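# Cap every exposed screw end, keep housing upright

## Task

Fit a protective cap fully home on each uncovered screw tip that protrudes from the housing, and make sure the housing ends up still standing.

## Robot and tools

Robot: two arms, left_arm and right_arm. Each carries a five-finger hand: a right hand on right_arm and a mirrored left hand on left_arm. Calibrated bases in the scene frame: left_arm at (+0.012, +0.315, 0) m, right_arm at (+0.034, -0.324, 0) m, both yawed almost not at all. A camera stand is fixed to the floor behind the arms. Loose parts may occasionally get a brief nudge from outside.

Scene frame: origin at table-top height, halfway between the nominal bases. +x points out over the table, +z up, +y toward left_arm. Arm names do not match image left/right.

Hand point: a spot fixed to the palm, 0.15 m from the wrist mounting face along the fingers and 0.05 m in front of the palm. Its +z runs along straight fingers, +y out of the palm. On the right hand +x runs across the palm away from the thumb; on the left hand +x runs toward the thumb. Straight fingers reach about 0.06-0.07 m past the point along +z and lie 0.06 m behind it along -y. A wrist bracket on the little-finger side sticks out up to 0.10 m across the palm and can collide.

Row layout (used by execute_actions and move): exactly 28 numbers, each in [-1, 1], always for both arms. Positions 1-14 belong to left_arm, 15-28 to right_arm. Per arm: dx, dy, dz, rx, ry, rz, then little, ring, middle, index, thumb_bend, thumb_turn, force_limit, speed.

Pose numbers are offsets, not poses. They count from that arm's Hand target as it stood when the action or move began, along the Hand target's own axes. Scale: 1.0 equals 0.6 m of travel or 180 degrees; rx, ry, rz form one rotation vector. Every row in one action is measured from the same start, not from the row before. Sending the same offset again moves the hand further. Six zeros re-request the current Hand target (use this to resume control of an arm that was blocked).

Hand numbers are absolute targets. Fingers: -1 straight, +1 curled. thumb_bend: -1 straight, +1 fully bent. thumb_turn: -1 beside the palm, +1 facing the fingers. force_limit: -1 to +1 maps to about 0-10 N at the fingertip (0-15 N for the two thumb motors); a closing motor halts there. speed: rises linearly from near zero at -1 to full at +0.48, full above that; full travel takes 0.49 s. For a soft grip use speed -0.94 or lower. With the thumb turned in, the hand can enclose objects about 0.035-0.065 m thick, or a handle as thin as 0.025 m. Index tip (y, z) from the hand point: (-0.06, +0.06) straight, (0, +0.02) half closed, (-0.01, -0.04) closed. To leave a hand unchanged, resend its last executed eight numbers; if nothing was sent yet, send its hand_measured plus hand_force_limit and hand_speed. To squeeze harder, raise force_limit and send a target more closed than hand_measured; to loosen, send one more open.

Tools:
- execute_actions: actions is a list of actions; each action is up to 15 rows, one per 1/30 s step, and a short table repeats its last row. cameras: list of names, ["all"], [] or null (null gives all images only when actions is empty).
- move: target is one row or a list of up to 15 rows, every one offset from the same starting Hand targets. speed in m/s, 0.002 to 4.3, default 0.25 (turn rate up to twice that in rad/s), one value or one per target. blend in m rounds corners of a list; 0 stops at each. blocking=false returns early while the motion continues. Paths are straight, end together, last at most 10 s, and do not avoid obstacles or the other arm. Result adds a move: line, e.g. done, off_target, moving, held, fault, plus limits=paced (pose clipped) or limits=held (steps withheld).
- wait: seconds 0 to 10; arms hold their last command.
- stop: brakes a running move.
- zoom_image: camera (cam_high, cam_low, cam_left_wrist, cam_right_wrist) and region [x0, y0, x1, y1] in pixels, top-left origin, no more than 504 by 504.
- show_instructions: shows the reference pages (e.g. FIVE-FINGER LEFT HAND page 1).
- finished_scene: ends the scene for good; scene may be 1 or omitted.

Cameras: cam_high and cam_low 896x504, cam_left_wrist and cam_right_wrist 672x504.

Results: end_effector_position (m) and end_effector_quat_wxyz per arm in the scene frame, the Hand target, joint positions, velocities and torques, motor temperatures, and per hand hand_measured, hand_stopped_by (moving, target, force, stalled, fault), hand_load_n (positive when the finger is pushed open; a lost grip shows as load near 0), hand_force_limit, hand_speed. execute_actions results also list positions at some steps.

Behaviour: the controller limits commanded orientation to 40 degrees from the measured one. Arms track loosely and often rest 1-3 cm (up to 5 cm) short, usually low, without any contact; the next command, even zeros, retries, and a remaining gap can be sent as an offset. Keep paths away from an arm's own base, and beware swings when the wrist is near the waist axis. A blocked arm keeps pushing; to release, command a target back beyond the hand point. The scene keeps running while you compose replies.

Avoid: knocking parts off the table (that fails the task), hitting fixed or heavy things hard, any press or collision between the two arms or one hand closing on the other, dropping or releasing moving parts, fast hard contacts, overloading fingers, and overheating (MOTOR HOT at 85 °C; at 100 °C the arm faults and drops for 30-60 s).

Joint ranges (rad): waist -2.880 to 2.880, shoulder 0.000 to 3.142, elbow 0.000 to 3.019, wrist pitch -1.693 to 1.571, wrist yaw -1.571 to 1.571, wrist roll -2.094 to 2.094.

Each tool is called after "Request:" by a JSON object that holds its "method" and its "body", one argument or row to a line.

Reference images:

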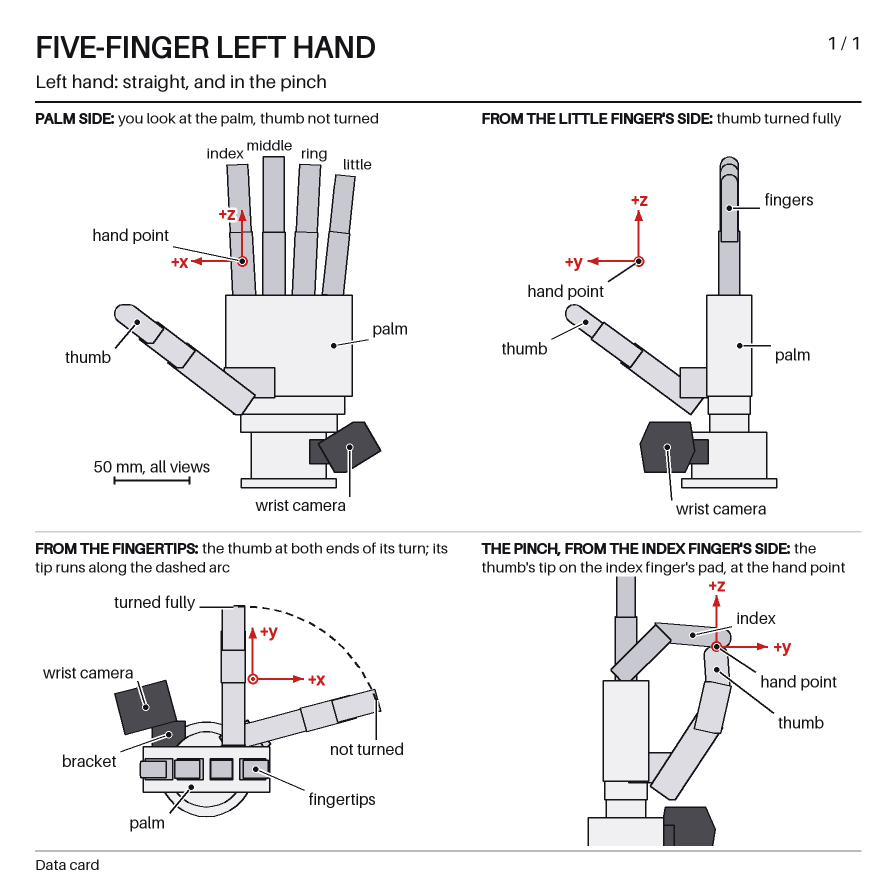

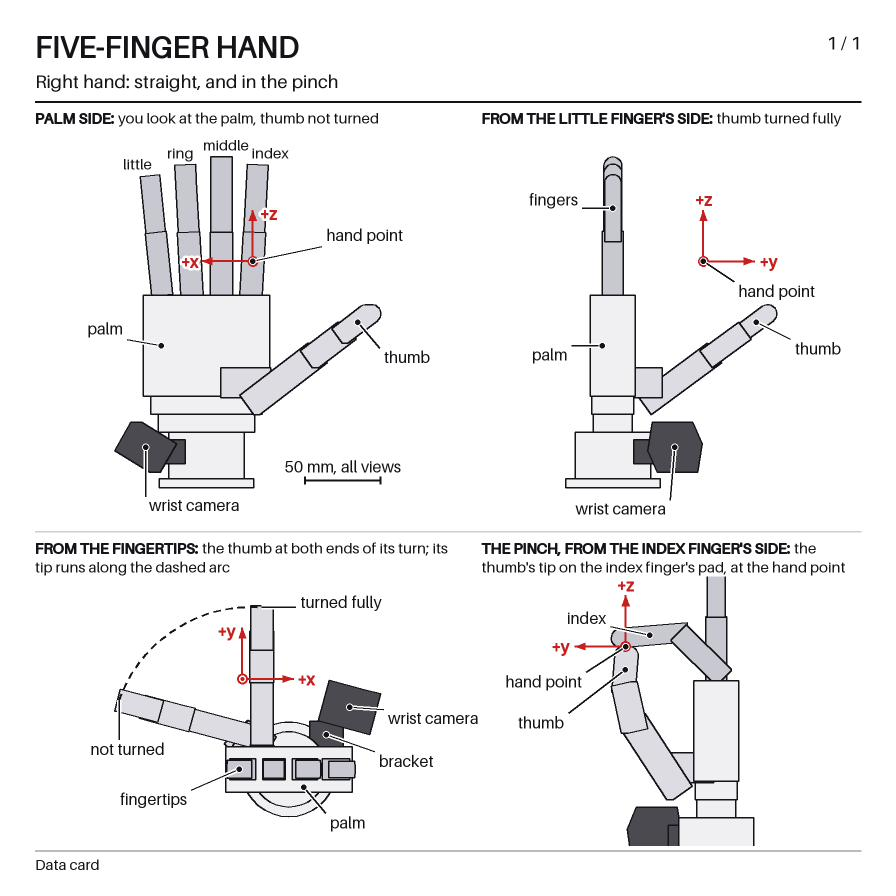

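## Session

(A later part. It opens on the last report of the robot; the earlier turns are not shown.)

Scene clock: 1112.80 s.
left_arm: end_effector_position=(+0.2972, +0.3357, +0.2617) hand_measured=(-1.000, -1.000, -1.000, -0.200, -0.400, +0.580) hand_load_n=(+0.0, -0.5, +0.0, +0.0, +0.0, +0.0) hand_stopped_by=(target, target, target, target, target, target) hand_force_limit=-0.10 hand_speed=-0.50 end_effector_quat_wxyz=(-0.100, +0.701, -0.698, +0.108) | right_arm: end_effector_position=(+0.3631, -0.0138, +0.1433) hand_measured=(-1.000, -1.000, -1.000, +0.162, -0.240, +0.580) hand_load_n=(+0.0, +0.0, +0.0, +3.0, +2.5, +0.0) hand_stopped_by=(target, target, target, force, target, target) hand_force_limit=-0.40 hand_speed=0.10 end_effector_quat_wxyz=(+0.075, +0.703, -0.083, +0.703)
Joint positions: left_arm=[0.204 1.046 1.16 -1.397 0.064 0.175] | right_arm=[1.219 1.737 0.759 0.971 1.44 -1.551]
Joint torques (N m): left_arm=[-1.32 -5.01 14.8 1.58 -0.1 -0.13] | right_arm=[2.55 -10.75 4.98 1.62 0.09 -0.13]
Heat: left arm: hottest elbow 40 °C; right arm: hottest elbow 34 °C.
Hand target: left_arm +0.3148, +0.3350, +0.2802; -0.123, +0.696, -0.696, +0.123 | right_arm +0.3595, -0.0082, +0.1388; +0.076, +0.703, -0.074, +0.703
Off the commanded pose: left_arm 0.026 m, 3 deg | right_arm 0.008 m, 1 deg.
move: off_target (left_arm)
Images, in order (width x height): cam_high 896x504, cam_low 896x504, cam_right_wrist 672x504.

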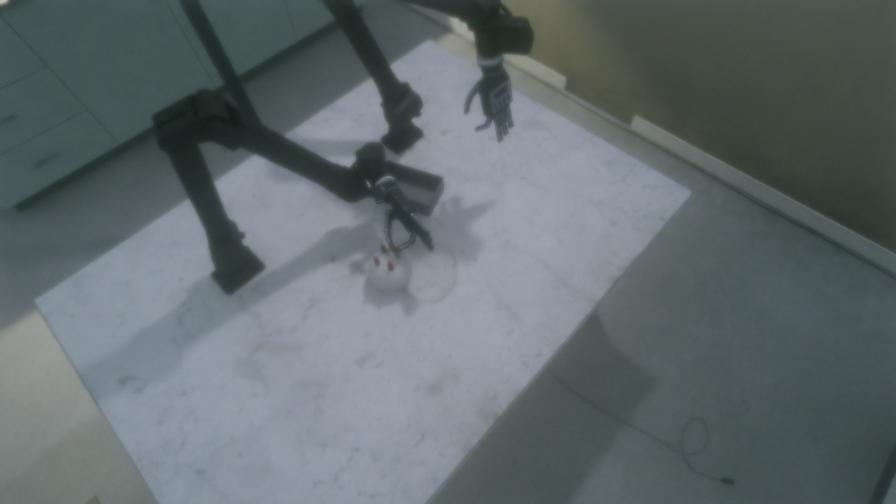

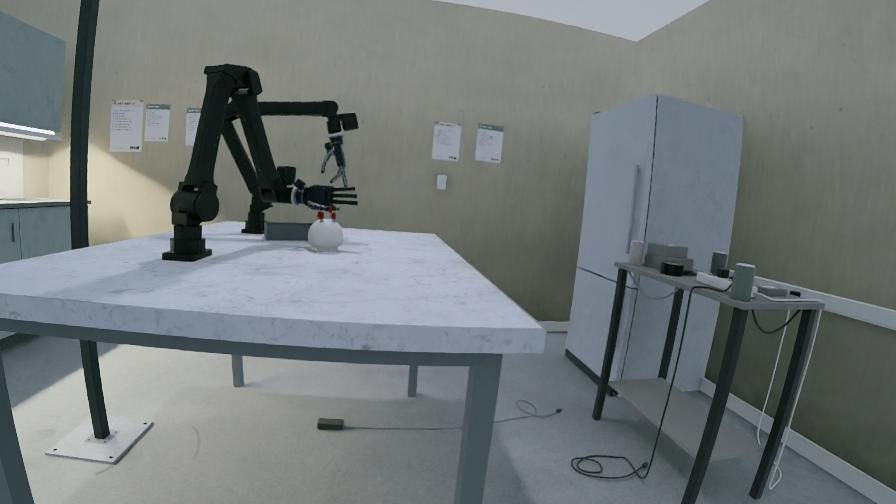

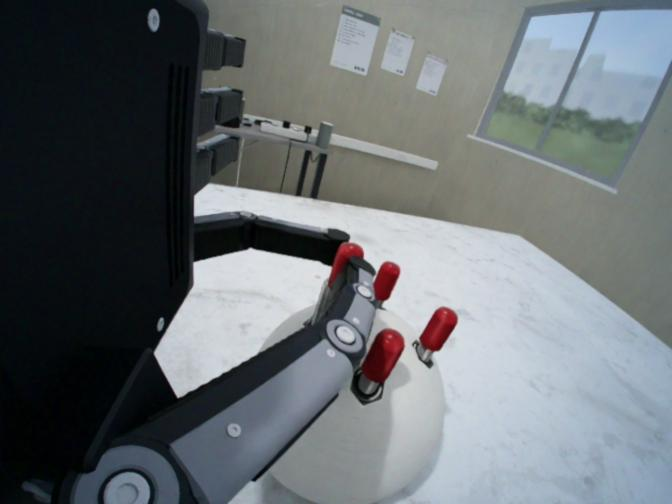

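Request:
{"method": "move", "body": {
  "target": [0,0,0,0,0,0,-1,-1,-1,-0.2,-0.4,0.58,-0.1,-0.5, 0.0017,-0.0108,0.0019,0,0,0,-1,-1,-1,0.3,-0.24,0.58,-0.4,0.1],
  "speed": 0.03,
  "cameras": ["cam_right_wrist", "cam_high", "cam_low"]
}}

Request:
{"method": "zoom_image", "body": {
  "camera": "cam_low",
  "region": [316, 200, 346, 222]
}}

Request:
{"method": "zoom_image", "body": {
  "camera": "cam_right_wrist",
  "region": [290, 230, 410, 340]
}}

Request:
{"method": "zoom_image", "body": {
  "camera": "cam_high",
  "region": [372, 236, 408, 270]
}}

Scene clock: 1117.20 s.
left_arm: end_effector_position=(+0.2972, +0.3357, +0.2617) hand_measured=(-1.000, -1.000, -1.000, -0.200, -0.400, +0.580) hand_load_n=(+0.0, +0.0, +0.0, +0.0, +0.0, +0.0) hand_stopped_by=(target, target, target, target, target, target) hand_force_limit=-0.10 hand_speed=-0.50 end_effector_quat_wxyz=(-0.100, +0.701, -0.698, +0.108) | right_arm: end_effector_position=(+0.3630, -0.0140, +0.1424) hand_measured=(-1.000, -1.000, -1.000, +0.162, -0.240, +0.580) hand_load_n=(+0.0, +0.0, +0.0, +3.0, +2.5, +0.0) hand_stopped_by=(target, target, target, force, target, target) hand_force_limit=-0.40 hand_speed=0.10 end_effector_quat_wxyz=(+0.079, +0.703, -0.080, +0.702)
Joint positions: left_arm=[0.204 1.046 1.16 -1.397 0.064 0.175] | right_arm=[1.219 1.741 0.759 0.972 1.44 -1.559]
Joint torques (N m): left_arm=[-1.14 -4.89 14.86 1.66 -0.08 -0.11] | right_arm=[2.55 -10.4 6.32 1.29 0.07 -0.05]
Heat: left arm: hottest elbow 40 °C; right arm: hottest elbow 34 °C.
Hand target: left_arm +0.3148, +0.3350, +0.2802; -0.123, +0.696, -0.696, +0.123 | right_arm +0.3620, -0.0021, +0.1398; +0.076, +0.703, -0.074, +0.703
Off the commanded pose: left_arm 0.026 m, 3 deg | right_arm 0.012 m, 1 deg.
move: off_target (left_arm, right_arm)
Images, in order (width x height): cam_high 896x504, cam_low 896x504, cam_right_wrist 672x504.

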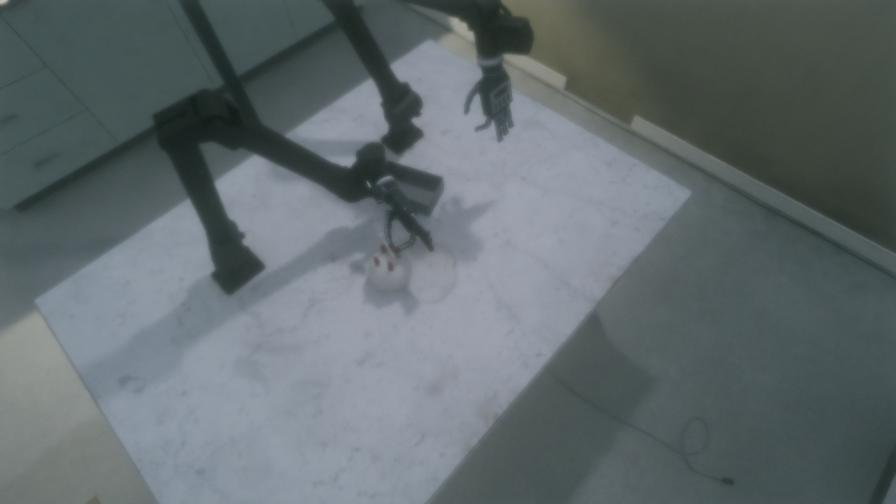

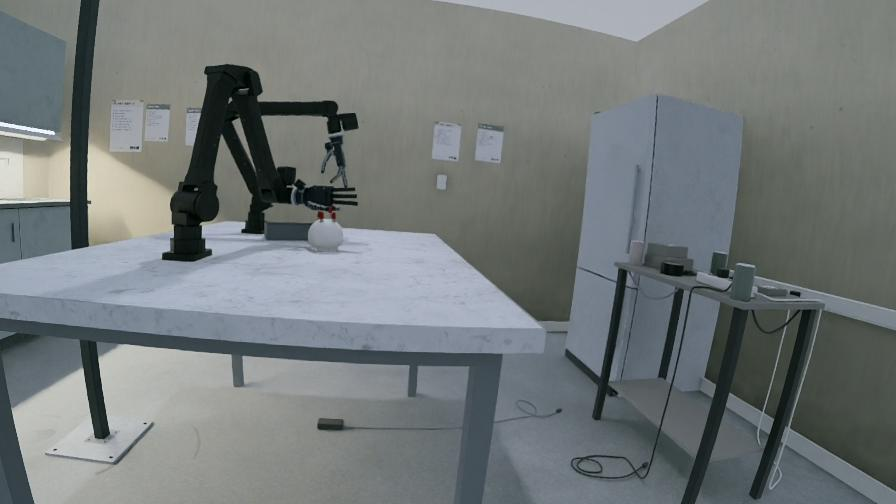

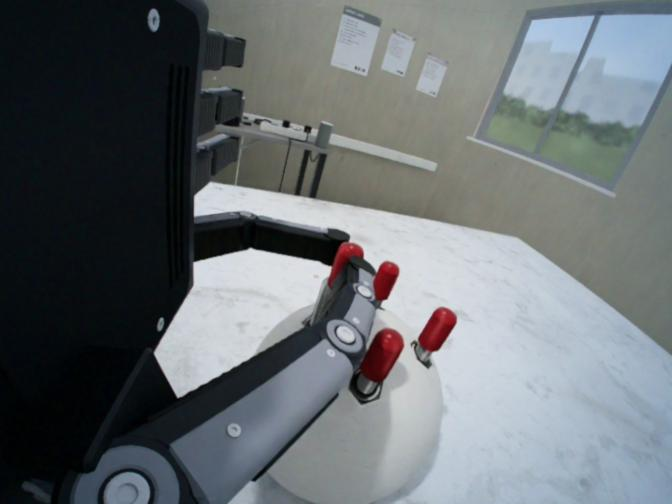

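Scaled by 16.800 from the camera's 896x504 image, which has a finer 1280x720 frame.

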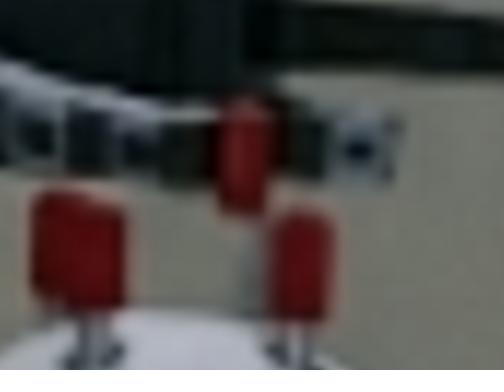

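Scaled by 4.200 from the camera's 672x504 image, which has a finer 960x720 frame.

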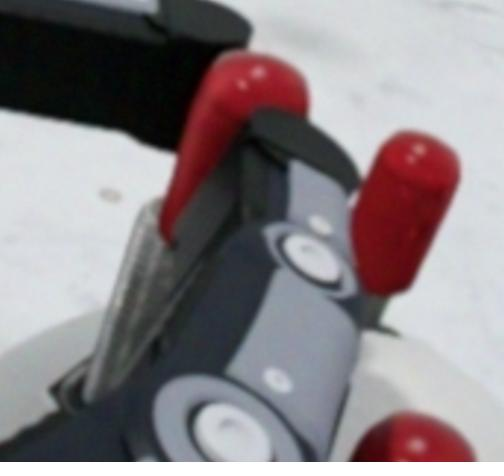

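Scaled by 14.000 from the camera's 896x504 image, which has a finer 1280x720 frame.

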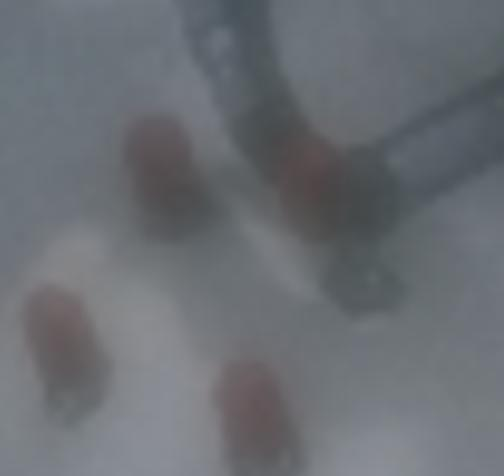

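Request:
{"method": "move", "body": {
  "target": [0,0,0,0,0,0,-1,-1,-1,-0.2,-0.4,0.58,-0.1,-0.5, 0.035,0,0,0,0,0,-1,-1,-1,0.3,-0.24,0.58,-0.4,0.1],
  "speed": 0.04,
  "cameras": ["cam_right_wrist", "cam_high", "cam_low"]
}}

Request:
{"method": "zoom_image", "body": {
  "camera": "cam_right_wrist",
  "region": [290, 230, 410, 340]
}}

Request:
{"method": "zoom_image", "body": {
  "camera": "cam_high",
  "region": [372, 236, 408, 270]
}}

Request:
{"method": "zoom_image", "body": {
  "camera": "cam_low",
  "region": [316, 200, 346, 222]
}}

Scene clock: 1121.13 s.
left_arm: end_effector_position=(+0.2972, +0.3357, +0.2617) hand_measured=(-1.000, -1.000, -1.000, -0.200, -0.400, +0.580) hand_load_n=(+0.0, +0.0, +0.0, +0.0, +0.0, +0.0) hand_stopped_by=(target, target, target, target, target, target) hand_force_limit=-0.10 hand_speed=-0.50 end_effector_quat_wxyz=(-0.100, +0.701, -0.698, +0.108) | right_arm: end_effector_position=(+0.3625, -0.0156, +0.1493) hand_measured=(-1.000, -1.000, -1.000, +0.162, -0.240, +0.580) hand_load_n=(+0.0, +0.0, +0.0, +3.0, +2.5, +0.0) hand_stopped_by=(target, target, target, force, target, target) hand_force_limit=-0.40 hand_speed=0.10 end_effector_quat_wxyz=(+0.087, +0.705, -0.071, +0.701)
Joint positions: left_arm=[0.204 1.046 1.16 -1.397 0.064 0.175] | right_arm=[1.219 1.722 0.759 0.94 1.44 -1.571]
Joint torques (N m): left_arm=[-1.26 -4.95 14.79 1.52 -0.07 -0.1] | right_arm=[2.55 -12.75 6.99 0.85 0.09 -0.09]
Heat: left arm: hottest elbow 40 °C; right arm: hottest elbow 34 °C.
Hand target: left_arm +0.3148, +0.3350, +0.2802; -0.123, +0.696, -0.696, +0.123 | right_arm +0.3620, -0.0021, +0.1608; +0.076, +0.703, -0.074, +0.703
Off the commanded pose: left_arm 0.026 m, 3 deg | right_arm 0.018 m, 1 deg.
move: off_target (left_arm, right_arm)
Images, in order (width x height): cam_high 896x504, cam_low 896x504, cam_right_wrist 672x504.

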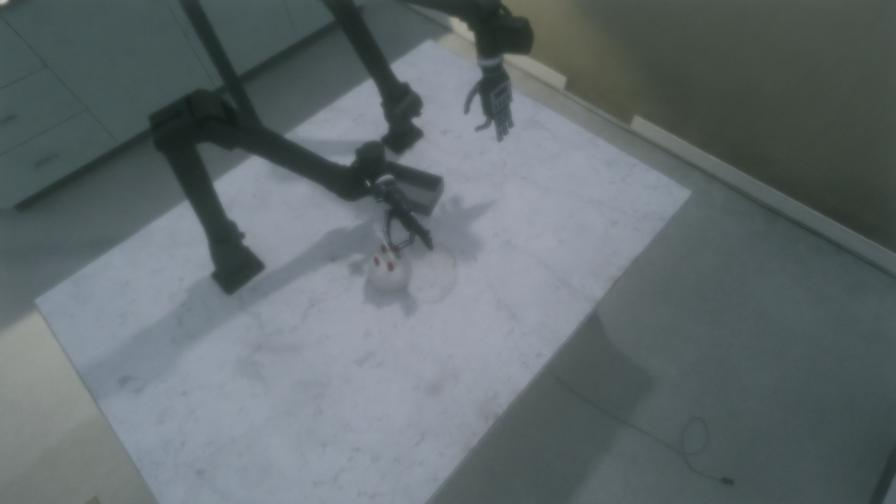

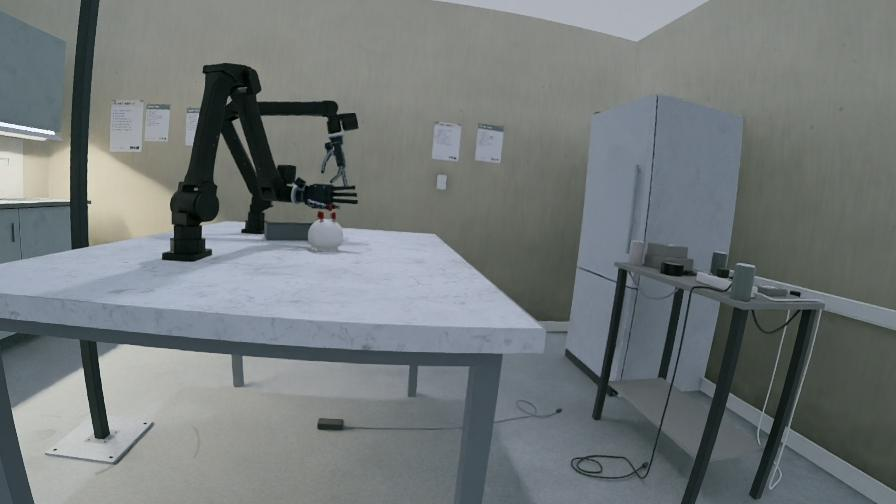

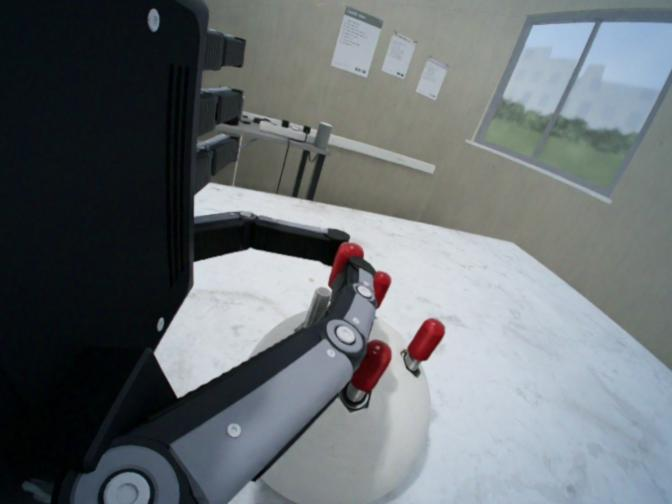

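Scaled by 4.200 from the camera's 672x504 image, which has a finer 960x720 frame.

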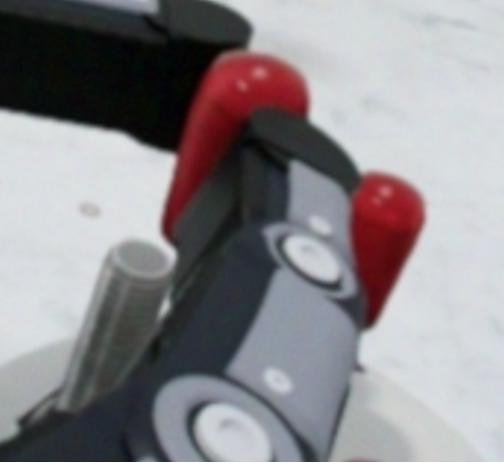

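Scaled by 14.000 from the camera's 896x504 image, which has a finer 1280x720 frame.

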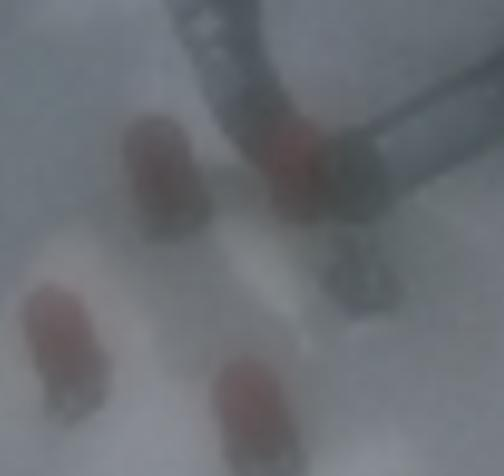

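Scaled by 16.800 from the camera's 896x504 image, which has a finer 1280x720 frame.

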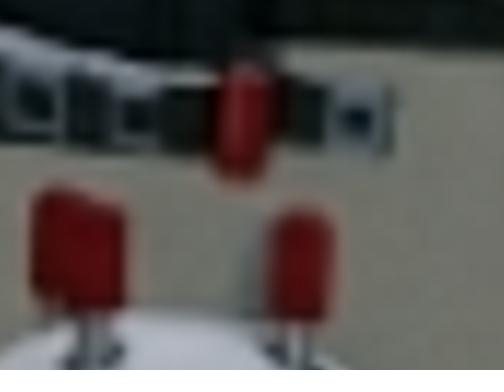

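Request:
{"method": "move", "body": {
  "target": [0,0,0,0,0,0,-1,-1,-1,-0.2,-0.4,0.58,-0.1,-0.5, 0,-0.0097,-0.0009,0,0,0,-1,-1,-1,0.3,-0.24,0.58,-0.4,0.1],
  "speed": 0.03,
  "cameras": ["cam_right_wrist"]
}}

Scene clock: 1124.80 s.
left_arm: end_effector_position=(+0.2972, +0.3357, +0.2617) hand_measured=(-1.000, -1.000, -1.000, -0.200, -0.400, +0.580) hand_load_n=(+0.0, +0.0, +0.0, +0.0, +0.0, +0.0) hand_stopped_by=(target, target, target, target, target, target) hand_force_limit=-0.10 hand_speed=-0.50 end_effector_quat_wxyz=(-0.100, +0.701, -0.698, +0.108) | right_arm: end_effector_position=(+0.3633, -0.0109, +0.1528) hand_measured=(-1.000, -1.000, -1.000, +0.162, -0.240, +0.580) hand_load_n=(+0.0, +0.0, +0.0, +3.0, +2.0, +0.0) hand_stopped_by=(target, target, target, force, target, target) hand_force_limit=-0.40 hand_speed=0.10 end_effector_quat_wxyz=(+0.085, +0.704, -0.074, +0.701)
Joint positions: left_arm=[0.204 1.046 1.16 -1.397 0.064 0.175] | right_arm=[1.221 1.722 0.773 0.932 1.443 -1.571]
Joint torques (N m): left_arm=[-1.38 -5.07 14.83 1.61 -0.09 -0.12] | right_arm=[2.61 -12.04 7.25 0.87 0.1 -0.07]
Heat: left arm: hottest elbow 40 °C; right arm: hottest elbow 34 °C.
Hand target: left_arm +0.3148, +0.3350, +0.2802; -0.123, +0.696, -0.696, +0.123 | right_arm +0.3627, +0.0037, +0.1608; +0.076, +0.703, -0.074, +0.703
Off the commanded pose: left_arm 0.026 m, 3 deg | right_arm 0.017 m, 1 deg.
move: off_target (left_arm, right_arm)
Images, in order (width x height): cam_right_wrist 672x504.

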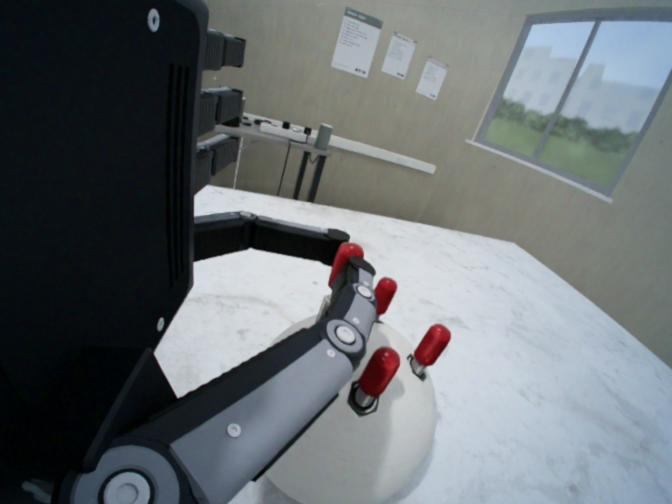

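Request:
{"method": "move", "body": {
  "target": [0,0,0,0,0,0,-1,-1,-1,-0.2,-0.4,0.58,-0.1,-0.5, -0.0347,-0.0025,0.0003,0,0,0,-1,-1,-1,0.3,-0.24,0.58,-0.4,0.1],
  "speed": 0.03,
  "cameras": ["cam_right_wrist", "cam_high", "cam_low"]
}}

Request:
{"method": "zoom_image", "body": {
  "camera": "cam_right_wrist",
  "region": [290, 230, 410, 340]
}}

Request:
{"method": "zoom_image", "body": {
  "camera": "cam_low",
  "region": [316, 200, 346, 222]
}}

Request:
{"method": "zoom_image", "body": {
  "camera": "cam_high",
  "region": [372, 236, 408, 270]
}}

Scene clock: 1128.27 s.
left_arm: end_effector_position=(+0.2972, +0.3357, +0.2617) hand_measured=(-1.000, -1.000, -1.000, -0.200, -0.400, +0.580) hand_load_n=(+0.0, +0.0, +0.0, +0.0, +0.0, +0.0) hand_stopped_by=(target, target, target, target, target, target) hand_force_limit=-0.10 hand_speed=-0.50 end_effector_quat_wxyz=(-0.100, +0.701, -0.698, +0.108) | right_arm: end_effector_position=(+0.3636, -0.0097, +0.1420) hand_measured=(-1.000, -1.000, -1.000, +0.162, -0.240, +0.580) hand_load_n=(+0.0, +0.0, +0.0, +3.0, +2.0, +0.0) hand_stopped_by=(target, target, target, force, target, target) hand_force_limit=-0.40 hand_speed=0.10 end_effector_quat_wxyz=(+0.090, +0.705, -0.069, +0.700)
Joint positions: left_arm=[0.204 1.046 1.16 -1.397 0.064 0.175] | right_arm=[1.221 1.752 0.774 0.948 1.444 -1.571]
Joint torques (N m): left_arm=[-1.38 -5.13 14.8 1.57 -0.06 -0.13] | right_arm=[2.55 -10.64 6.74 1.62 0.07 0.11]
Heat: left arm: hottest elbow 40 °C; right arm: hottest elbow 34 °C.
Hand target: left_arm +0.3148, +0.3350, +0.2802; -0.123, +0.696, -0.696, +0.123 | right_arm +0.3632, +0.0050, +0.1400; +0.076, +0.703, -0.074, +0.703
Off the commanded pose: left_arm 0.026 m, 3 deg | right_arm 0.015 m, 2 deg.
move: off_target (left_arm, right_arm)
Images, in order (width x height): cam_high 896x504, cam_low 896x504, cam_right_wrist 672x504.

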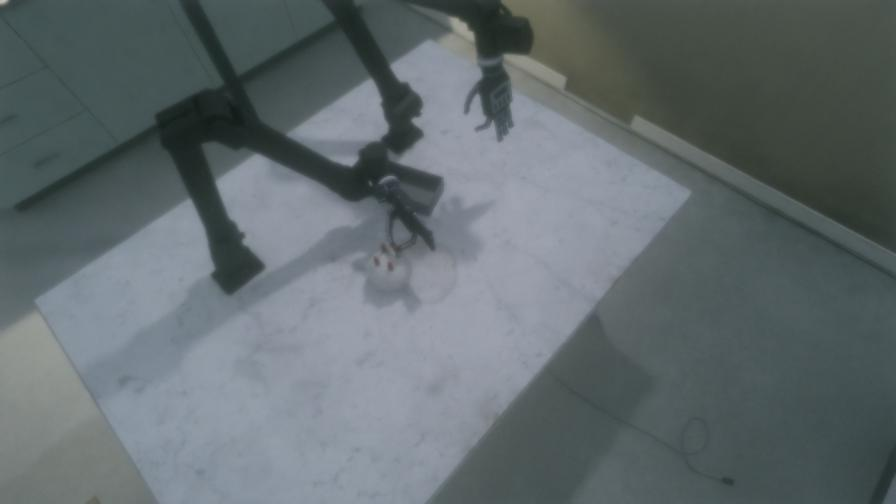

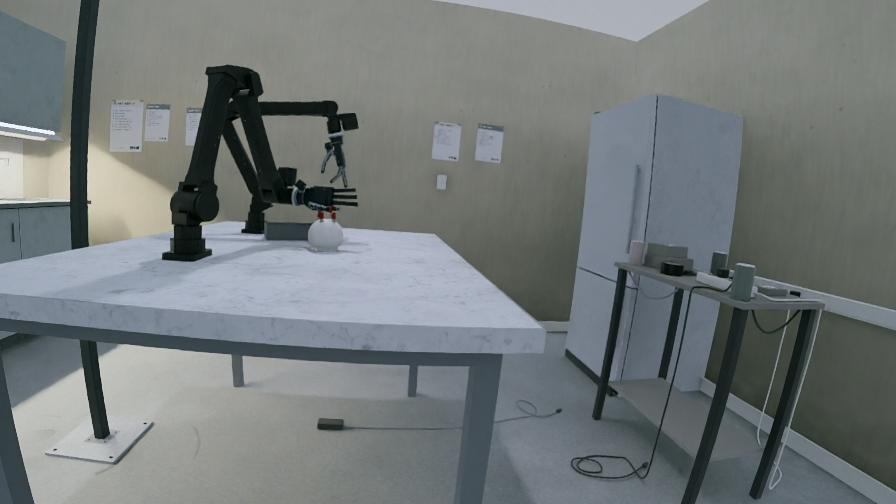

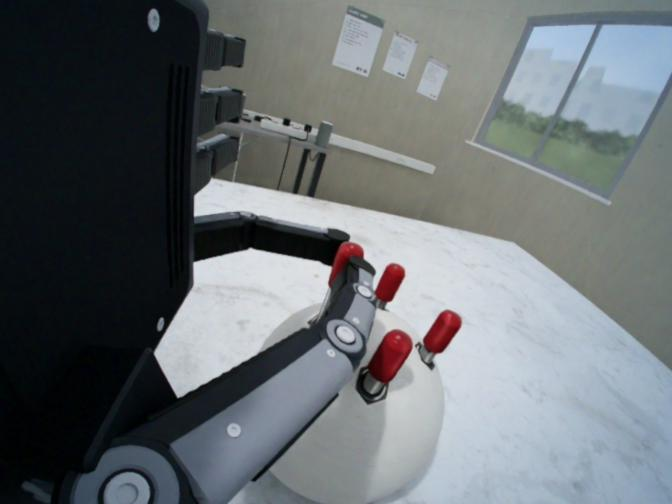

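Scaled by 4.200 from the camera's 672x504 image, which has a finer 960x720 frame.

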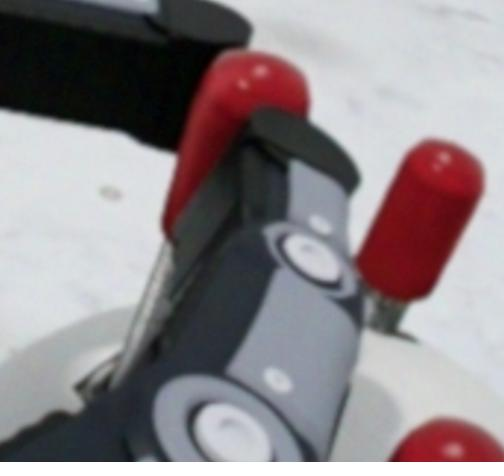

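Scaled by 16.800 from the camera's 896x504 image, which has a finer 1280x720 frame.

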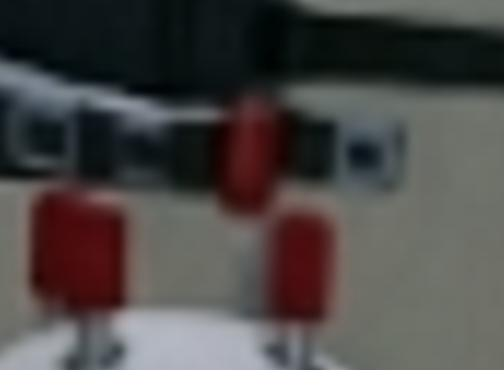

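Scaled by 14.000 from the camera's 896x504 image, which has a finer 1280x720 frame.

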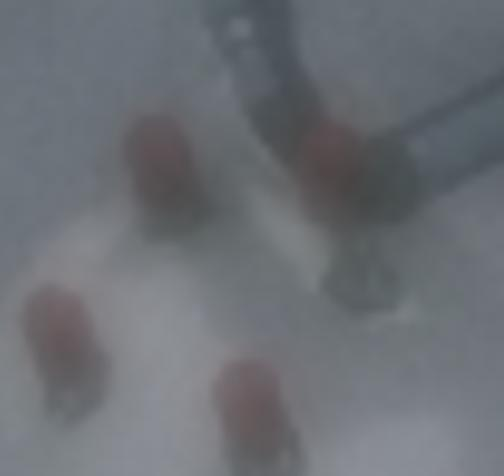

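Request:
{"method": "zoom_image", "body": {
  "camera": "cam_right_wrist",
  "region": [308, 265, 352, 325]
}}

Request:
{"method": "zoom_image", "body": {
  "camera": "cam_right_wrist",
  "region": [318, 235, 378, 300]
}}

Scaled by 8.400 from the camera's 672x504 image, which has a finer 960x720 frame.

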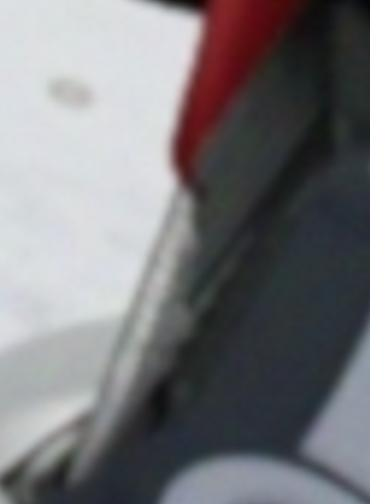

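Scaled by 7.754 from the camera's 672x504 image, which has a finer 960x720 frame.

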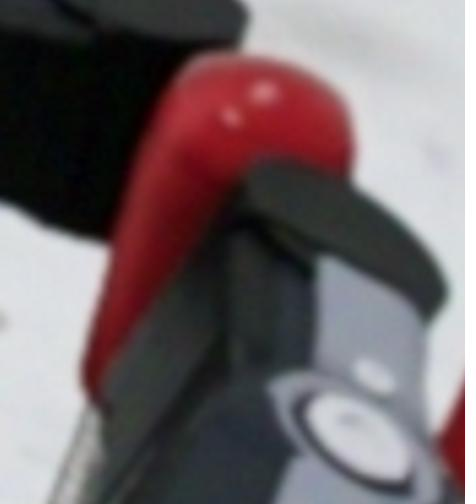

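Request:
{"method": "move", "body": {
  "target": [0,0,0,0,0,0,-1,-1,-1,-0.2,-0.4,0.58,-0.1,-0.5, 0.003,0,0,0,0.0139,0.0239,-1,-1,-1,0.3,-0.24,0.58,-0.4,0.1],
  "speed": 0.03,
  "cameras": ["cam_right_wrist", "cam_high", "cam_low"]
}}

Request:
{"method": "zoom_image", "body": {
  "camera": "cam_right_wrist",
  "region": [308, 235, 352, 325]
}}

Request:
{"method": "zoom_image", "body": {
  "camera": "cam_low",
  "region": [316, 200, 346, 222]
}}

Request:
{"method": "zoom_image", "body": {
  "camera": "cam_right_wrist",
  "region": [290, 230, 410, 340]
}}

Scene clock: 1137.07 s.
left_arm: end_effector_position=(+0.2972, +0.3357, +0.2617) hand_measured=(-1.000, -1.000, -1.000, -0.200, -0.400, +0.580) hand_load_n=(+0.0, +0.0, +0.0, +0.0, +0.0, +0.0) hand_stopped_by=(target, target, target, target, target, target) hand_force_limit=-0.10 hand_speed=-0.50 end_effector_quat_wxyz=(-0.100, +0.701, -0.698, +0.108) | right_arm: end_effector_position=(+0.3646, -0.0074, +0.1427) hand_measured=(-1.000, -1.000, -1.000, +0.162, -0.240, +0.580) hand_load_n=(+0.0, +0.0, +0.0, +3.0, +2.0, -0.5) hand_stopped_by=(target, target, target, force, target, target) hand_force_limit=-0.40 hand_speed=0.10 end_effector_quat_wxyz=(+0.056, +0.687, -0.103, +0.717)
Joint positions: left_arm=[0.204 1.046 1.16 -1.397 0.064 0.175] | right_arm=[1.222 1.816 0.774 1.308 1.442 -1.766]
Joint torques (N m): left_arm=[-1.2 -5.36 14.82 1.62 -0.1 -0.11] | right_arm=[2.67 -11.11 5.9 1.47 -0.25 -0.12]
Heat: left arm: hottest elbow 40 °C; right arm: hottest elbow 35 °C.
Hand target: left_arm +0.3148, +0.3350, +0.2802; -0.123, +0.696, -0.696, +0.123 | right_arm +0.3632, +0.0050, +0.1417; +0.051, +0.684, -0.099, +0.721
Off the commanded pose: left_arm 0.026 m, 3 deg | right_arm 0.013 m, 1 deg.
move: off_target (left_arm, right_arm)
Images, in order (width x height): cam_high 896x504, cam_low 896x504, cam_right_wrist 672x504.

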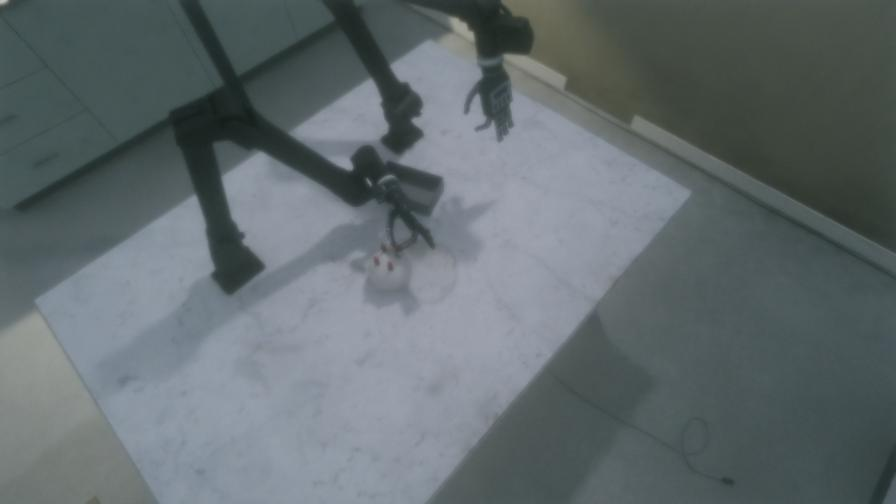

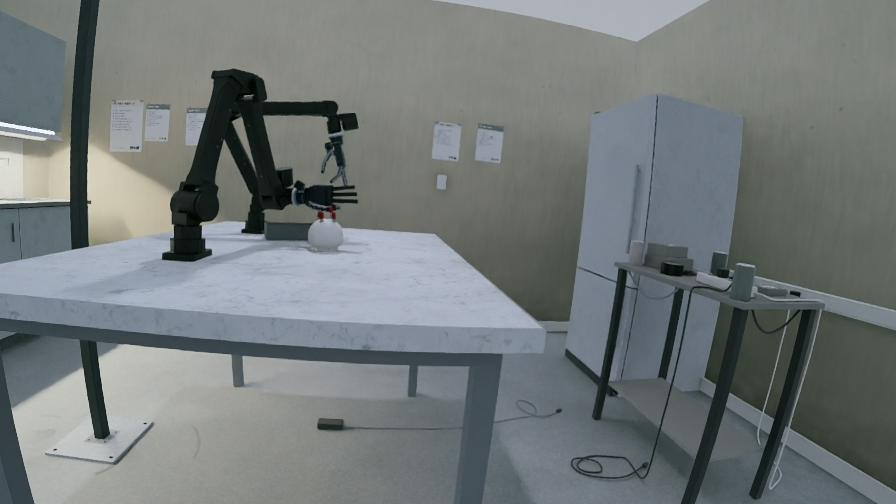

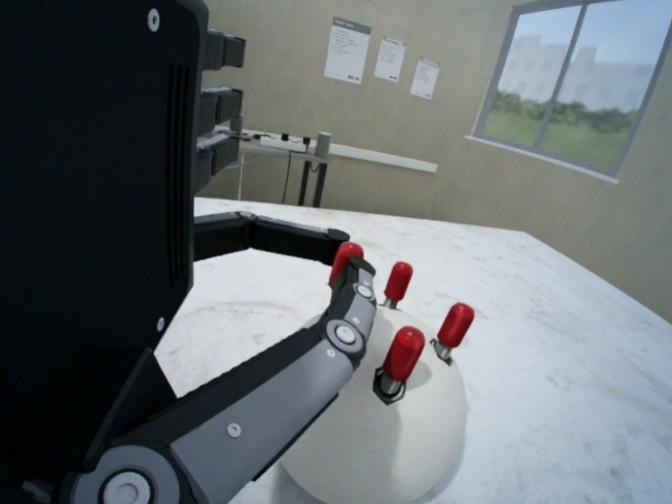

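Scaled by 5.600 from the camera's 672x504 image, which has a finer 960x720 frame.

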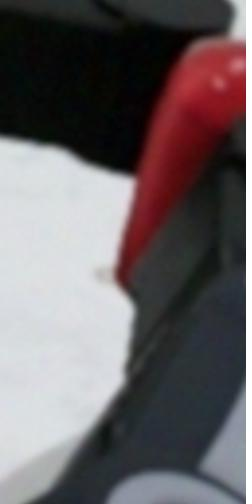

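Scaled by 16.800 from the camera's 896x504 image, which has a finer 1280x720 frame.

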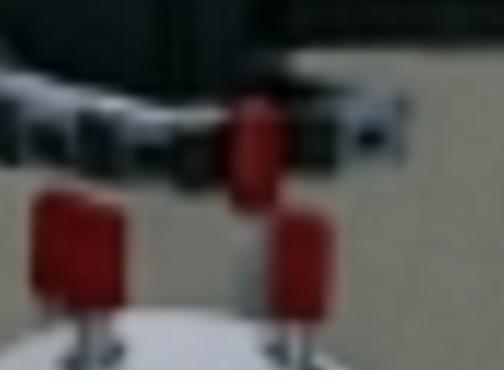

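Scaled by 4.200 from the camera's 672x504 image, which has a finer 960x720 frame.

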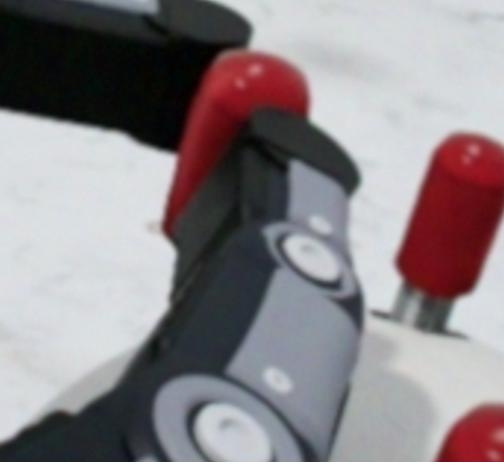

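Request:
{"method": "zoom_image", "body": {
  "camera": "cam_high",
  "region": [372, 236, 408, 270]
}}

Scaled by 14.000 from the camera's 896x504 image, which has a finer 1280x720 frame.

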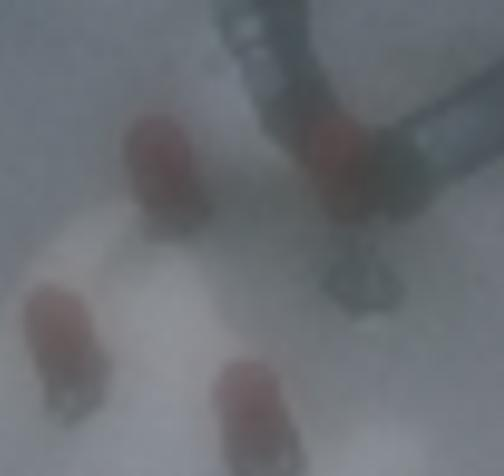

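Request:
{"method": "move", "body": {
  "target": [0,0,0,0,0,0,-1,-1,-1,-0.2,-0.4,0.58,-0.1,-0.5, 0.0008,0.0098,-0.0014,0,0,-0.0094,-1,-1,-1,0.3,-0.24,0.58,-0.4,0.1],
  "speed": 0.03,
  "cameras": ["cam_right_wrist", "cam_high", "cam_low"]
}}

Request:
{"method": "zoom_image", "body": {
  "camera": "cam_right_wrist",
  "region": [308, 235, 352, 325]
}}

Request:
{"method": "zoom_image", "body": {
  "camera": "cam_low",
  "region": [316, 200, 346, 222]
}}

Request:
{"method": "zoom_image", "body": {
  "camera": "cam_high",
  "region": [372, 236, 408, 270]
}}

Scene clock: 1143.70 s.
left_arm: end_effector_position=(+0.2972, +0.3357, +0.2617) hand_measured=(-1.000, -1.000, -1.000, -0.200, -0.400, +0.580) hand_load_n=(+0.0, +0.0, +0.0, +0.0, +0.0, +0.0) hand_stopped_by=(target, target, target, target, target, target) hand_force_limit=-0.10 hand_speed=-0.50 end_effector_quat_wxyz=(-0.100, +0.701, -0.698, +0.108) | right_arm: end_effector_position=(+0.3641, -0.0088, +0.1451) hand_measured=(-1.000, -1.000, -1.000, +0.162, -0.240, +0.580) hand_load_n=(+0.0, +0.0, +0.0, +3.0, +2.0, -0.5) hand_stopped_by=(target, target, target, force, target, target) hand_force_limit=-0.40 hand_speed=0.10 end_effector_quat_wxyz=(+0.063, +0.686, -0.097, +0.718)
Joint positions: left_arm=[0.204 1.046 1.16 -1.397 0.064 0.175] | right_arm=[1.223 1.822 0.774 1.354 1.442 -1.821]
Joint torques (N m): left_arm=[-1.55 -5.13 14.82 1.54 -0.08 -0.13] | right_arm=[2.61 -11.22 4.94 1.5 -0.29 -0.14]
Heat: left arm: hottest elbow 40 °C; right arm: hottest elbow 34 °C.
Hand target: left_arm +0.3148, +0.3350, +0.2802; -0.123, +0.696, -0.696, +0.123 | right_arm +0.3611, -0.0004, +0.1418; +0.062, +0.686, -0.089, +0.720
Off the commanded pose: left_arm 0.026 m, 3 deg | right_arm 0.009 m, 1 deg.
move: off_target (left_arm)
Images, in order (width x height): cam_high 896x504, cam_low 896x504, cam_right_wrist 672x504.

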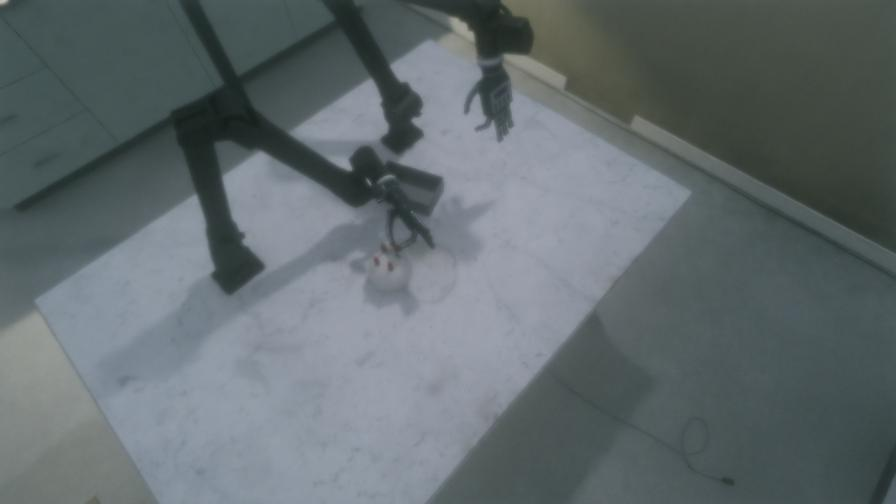

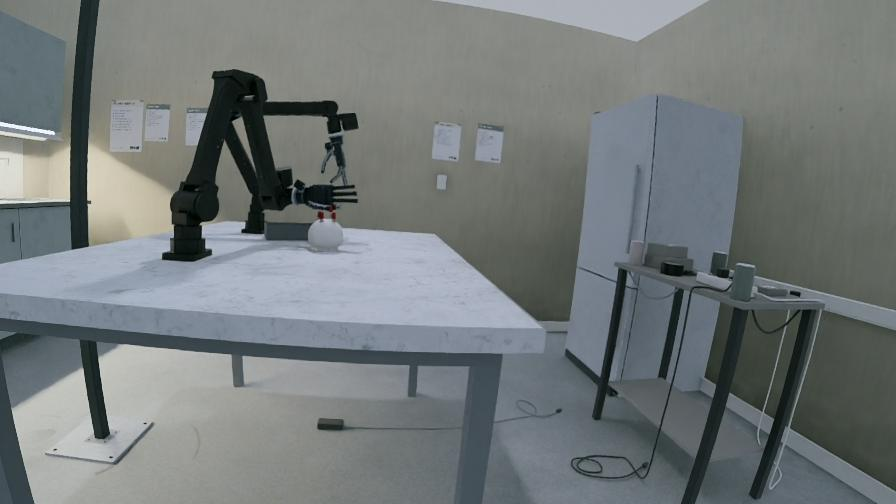

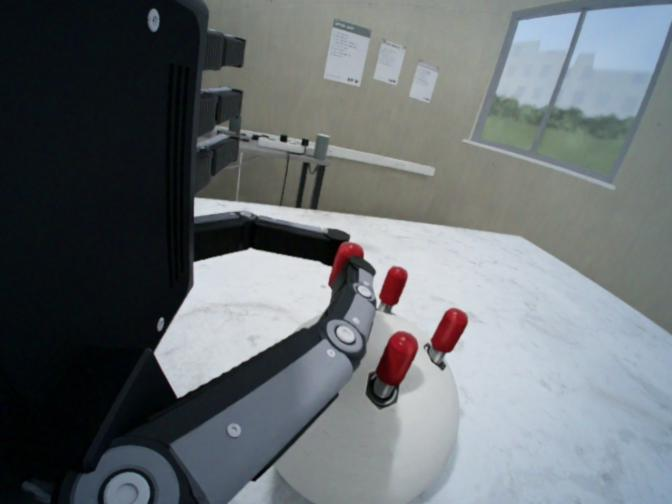

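Scaled by 5.600 from the camera's 672x504 image, which has a finer 960x720 frame.

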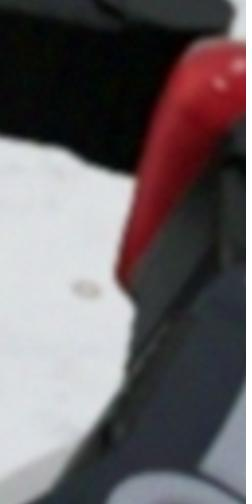

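Scaled by 16.800 from the camera's 896x504 image, which has a finer 1280x720 frame.

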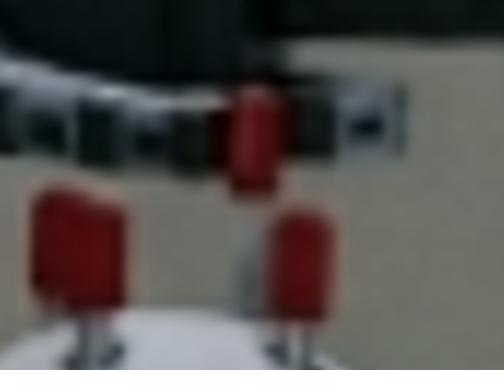

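Scaled by 14.000 from the camera's 896x504 image, which has a finer 1280x720 frame.

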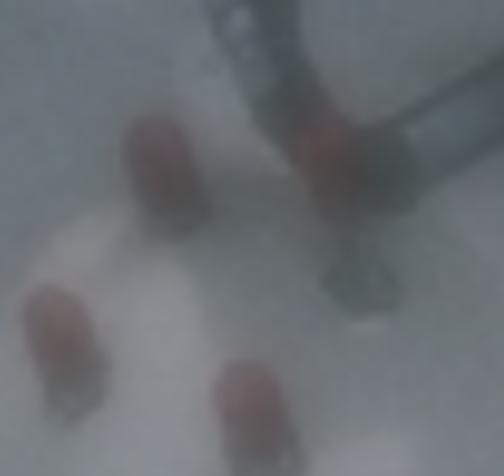

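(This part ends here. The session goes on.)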